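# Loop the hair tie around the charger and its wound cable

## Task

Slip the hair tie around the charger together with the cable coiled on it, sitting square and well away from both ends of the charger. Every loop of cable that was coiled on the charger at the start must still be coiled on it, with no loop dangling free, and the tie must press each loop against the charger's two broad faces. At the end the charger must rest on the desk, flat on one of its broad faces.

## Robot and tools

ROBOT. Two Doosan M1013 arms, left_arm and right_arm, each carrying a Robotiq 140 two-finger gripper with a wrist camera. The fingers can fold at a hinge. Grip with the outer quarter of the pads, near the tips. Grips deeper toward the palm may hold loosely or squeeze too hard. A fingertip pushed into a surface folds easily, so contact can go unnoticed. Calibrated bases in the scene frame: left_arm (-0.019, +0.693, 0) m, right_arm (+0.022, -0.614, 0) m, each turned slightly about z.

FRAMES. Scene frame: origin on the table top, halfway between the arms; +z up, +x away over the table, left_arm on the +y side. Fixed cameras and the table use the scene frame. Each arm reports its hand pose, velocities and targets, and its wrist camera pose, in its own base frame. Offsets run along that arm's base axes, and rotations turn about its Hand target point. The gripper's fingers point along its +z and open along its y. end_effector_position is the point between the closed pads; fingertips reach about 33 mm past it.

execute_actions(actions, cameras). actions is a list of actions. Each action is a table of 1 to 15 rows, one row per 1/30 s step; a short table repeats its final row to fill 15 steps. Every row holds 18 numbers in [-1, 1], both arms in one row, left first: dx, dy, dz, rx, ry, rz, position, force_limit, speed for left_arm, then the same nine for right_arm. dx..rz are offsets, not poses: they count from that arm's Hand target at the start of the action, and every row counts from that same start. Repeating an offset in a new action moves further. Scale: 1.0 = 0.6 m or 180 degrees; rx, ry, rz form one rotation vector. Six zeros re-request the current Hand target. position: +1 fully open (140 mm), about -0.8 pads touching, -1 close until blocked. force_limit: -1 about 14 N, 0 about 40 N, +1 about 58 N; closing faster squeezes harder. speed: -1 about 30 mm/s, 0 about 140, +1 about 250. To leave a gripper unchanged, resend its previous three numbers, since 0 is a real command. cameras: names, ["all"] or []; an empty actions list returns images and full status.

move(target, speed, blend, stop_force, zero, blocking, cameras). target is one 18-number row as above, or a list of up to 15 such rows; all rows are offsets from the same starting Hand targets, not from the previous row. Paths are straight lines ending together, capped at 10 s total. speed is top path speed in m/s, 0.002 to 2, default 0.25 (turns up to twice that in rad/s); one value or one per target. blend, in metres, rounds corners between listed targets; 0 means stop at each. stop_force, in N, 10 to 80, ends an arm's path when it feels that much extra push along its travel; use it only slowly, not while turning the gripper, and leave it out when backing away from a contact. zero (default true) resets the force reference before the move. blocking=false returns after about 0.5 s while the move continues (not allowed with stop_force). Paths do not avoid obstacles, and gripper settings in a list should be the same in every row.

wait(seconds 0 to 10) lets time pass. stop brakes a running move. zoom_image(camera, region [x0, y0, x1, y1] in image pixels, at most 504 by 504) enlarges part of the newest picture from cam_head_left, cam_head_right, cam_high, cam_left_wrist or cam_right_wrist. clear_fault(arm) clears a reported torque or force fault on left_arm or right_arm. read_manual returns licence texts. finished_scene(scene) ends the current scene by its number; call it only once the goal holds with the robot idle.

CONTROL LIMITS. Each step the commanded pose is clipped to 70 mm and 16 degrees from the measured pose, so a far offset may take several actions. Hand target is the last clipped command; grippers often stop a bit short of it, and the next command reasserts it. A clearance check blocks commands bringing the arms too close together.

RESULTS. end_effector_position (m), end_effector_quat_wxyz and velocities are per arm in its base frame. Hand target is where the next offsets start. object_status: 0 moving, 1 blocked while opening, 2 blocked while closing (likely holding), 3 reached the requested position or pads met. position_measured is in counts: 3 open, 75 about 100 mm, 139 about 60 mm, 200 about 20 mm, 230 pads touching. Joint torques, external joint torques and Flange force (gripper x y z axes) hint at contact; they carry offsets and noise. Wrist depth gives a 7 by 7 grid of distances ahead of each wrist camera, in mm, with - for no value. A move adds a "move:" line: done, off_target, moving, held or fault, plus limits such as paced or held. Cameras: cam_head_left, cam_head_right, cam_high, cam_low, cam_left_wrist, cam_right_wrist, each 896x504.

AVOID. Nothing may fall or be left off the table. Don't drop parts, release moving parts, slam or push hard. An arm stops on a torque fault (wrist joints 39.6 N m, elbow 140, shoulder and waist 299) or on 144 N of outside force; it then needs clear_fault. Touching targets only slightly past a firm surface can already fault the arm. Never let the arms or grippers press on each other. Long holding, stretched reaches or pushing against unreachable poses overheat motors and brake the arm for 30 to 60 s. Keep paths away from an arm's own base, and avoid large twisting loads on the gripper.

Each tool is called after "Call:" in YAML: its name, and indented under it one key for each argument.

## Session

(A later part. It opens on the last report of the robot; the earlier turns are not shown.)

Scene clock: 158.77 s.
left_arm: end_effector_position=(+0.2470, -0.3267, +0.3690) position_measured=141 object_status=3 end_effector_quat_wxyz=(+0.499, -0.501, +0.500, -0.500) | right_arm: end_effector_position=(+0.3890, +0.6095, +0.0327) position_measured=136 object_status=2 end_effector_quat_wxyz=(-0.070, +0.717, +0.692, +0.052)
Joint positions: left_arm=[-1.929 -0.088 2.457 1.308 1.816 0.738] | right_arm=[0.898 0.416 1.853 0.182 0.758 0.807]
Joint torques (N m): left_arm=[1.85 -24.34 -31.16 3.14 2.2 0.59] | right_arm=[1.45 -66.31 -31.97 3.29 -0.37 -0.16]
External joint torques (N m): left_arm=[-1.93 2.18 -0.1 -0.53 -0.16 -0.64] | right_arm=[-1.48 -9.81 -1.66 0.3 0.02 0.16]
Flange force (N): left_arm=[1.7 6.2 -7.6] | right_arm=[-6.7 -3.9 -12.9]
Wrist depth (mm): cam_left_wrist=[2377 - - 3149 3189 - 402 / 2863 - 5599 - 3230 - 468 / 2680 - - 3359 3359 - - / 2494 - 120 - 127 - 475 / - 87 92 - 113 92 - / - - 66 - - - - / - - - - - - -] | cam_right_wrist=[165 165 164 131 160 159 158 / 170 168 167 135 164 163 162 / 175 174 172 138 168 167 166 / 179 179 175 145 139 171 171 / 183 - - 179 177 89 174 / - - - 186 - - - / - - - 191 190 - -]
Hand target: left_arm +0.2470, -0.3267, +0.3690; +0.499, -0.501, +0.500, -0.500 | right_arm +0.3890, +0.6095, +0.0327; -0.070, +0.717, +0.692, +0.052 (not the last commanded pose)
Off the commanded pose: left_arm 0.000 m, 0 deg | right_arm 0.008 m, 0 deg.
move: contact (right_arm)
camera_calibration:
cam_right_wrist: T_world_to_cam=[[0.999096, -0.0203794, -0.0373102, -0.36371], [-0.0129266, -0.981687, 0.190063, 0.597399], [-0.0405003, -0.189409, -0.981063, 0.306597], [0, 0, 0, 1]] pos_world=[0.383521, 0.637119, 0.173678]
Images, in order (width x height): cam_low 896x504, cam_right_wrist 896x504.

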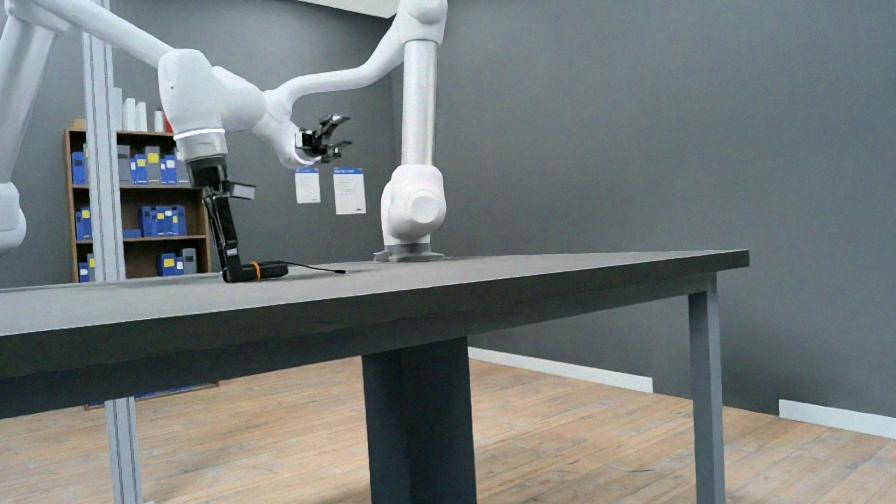

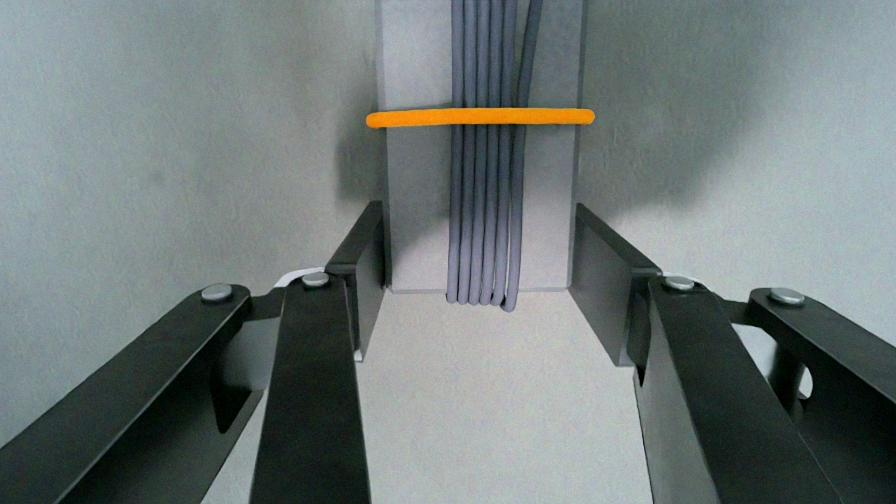

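Flat on the table. Release and lift.

Call:
move:
  target:
    - [0,0,0,0,0,0,-0.1,0,-1,0,0,0.003,0,0,0,-1,-0.2,-1]
    - [0,0,0,0,0,0,-0.1,0,-1,0,0,0.003,0,0,0,0.2,-0.2,-1]
    - [0,0,0,0,0,0,-0.1,0,-1,0,-0.05,0.3,0,0,0,0.2,-0.2,-1]
  speed: 0.15
  cameras: ["cam_right_wrist","cam_low","cam_head_left"]

Call:
zoom_image:
  camera: "cam_low"
  region: [140, 210, 340, 310]

Call:
zoom_image:
  camera: "cam_head_left"
  region: [380, 290, 540, 400]

Scene clock: 162.30 s.
left_arm: end_effector_position=(+0.2470, -0.3267, +0.3690) position_measured=141 object_status=3 end_effector_quat_wxyz=(+0.499, -0.501, +0.500, -0.500) | right_arm: end_effector_position=(+0.3890, +0.5795, +0.2127) position_measured=104 object_status=3 end_effector_quat_wxyz=(-0.070, +0.717, +0.692, +0.052)
Joint positions: left_arm=[-1.929 -0.088 2.457 1.308 1.816 0.738] | right_arm=[0.869 0.226 1.742 0.147 1.058 0.839]
Joint torques (N m): left_arm=[1.87 -24.31 -31.06 3.13 2.18 0.59] | right_arm=[1.19 -61.78 -42.13 4.23 -0.39 -0.22]
External joint torques (N m): left_arm=[-1.78 1.99 -0.24 -0.54 -0.14 -0.64] | right_arm=[-1.16 -1.41 2.35 0.1 0.05 0.22]
Flange force (N): left_arm=[1.7 5.7 -7.2] | right_arm=[-6.5 -2.7 0.6]
Wrist depth (mm): cam_left_wrist=[- - - 3760 3072 - 523 / - - - - 3451 - 392 / - - - 4665 3548 - 422 / 1938 - 121 - 128 - 434 / - 87 92 - 113 92 398 / - - 69 4063 - - - / - - - 3189 - - -] | cam_right_wrist=[335 334 - 327 323 - 319 / 346 342 334 333 334 - 329 / 354 - 348 349 341 339 351 / 363 360 156 - 160 344 339 / - 90 - - 360 103 350 / - - 379 366 354 - - / - - 389 - 382 - -]
Hand target: left_arm +0.2470, -0.3267, +0.3690; +0.499, -0.501, +0.500, -0.500 | right_arm +0.3890, +0.5795, +0.2127; -0.070, +0.717, +0.692, +0.052
Off the commanded pose: left_arm 0.000 m, 0 deg | right_arm 0.000 m, 0 deg.
move: done
camera_calibration:
cam_right_wrist: T_world_to_cam=[[0.999092, -0.0203966, -0.0374086, -0.357559], [-0.0129248, -0.981687, 0.190064, 0.533736], [-0.0406001, -0.189408, -0.981059, 0.477543], [0, 0, 0, 1]] pos_world=[0.383521, 0.607119, 0.353678]
Images, in order (width x height): cam_head_left 896x504, cam_low 896x504, cam_right_wrist 896x504.

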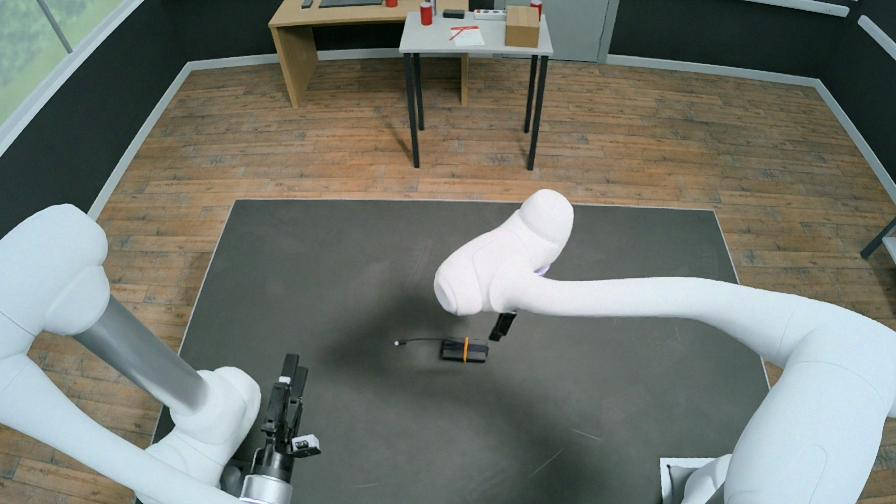

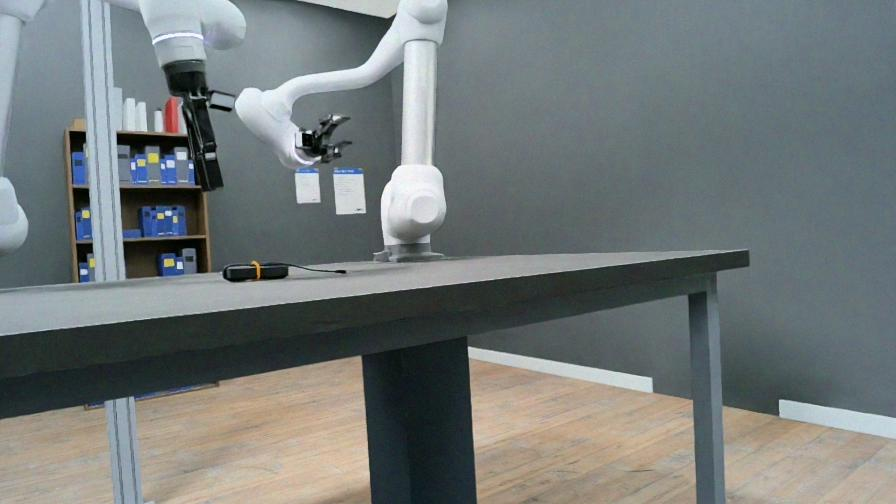

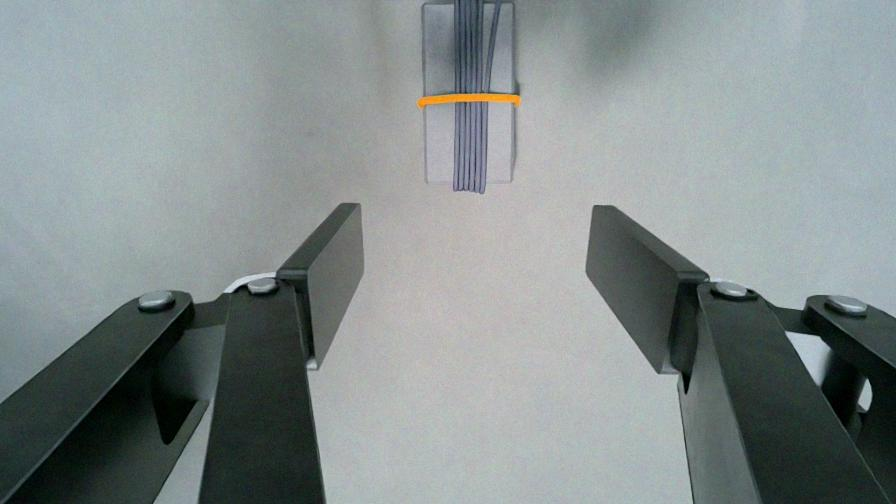

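Scaled by 2.520 from the camera's 896x504 image, which has a finer 1280x720 frame.

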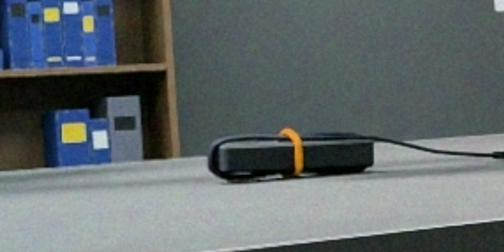

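Scaled by 3.150 from the camera's 896x504 image, which has a finer 1280x720 frame.

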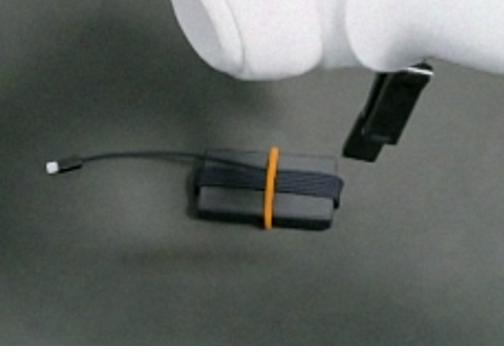

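Call:
finished_scene:
  scene: 2

The scene is finished: the task was done.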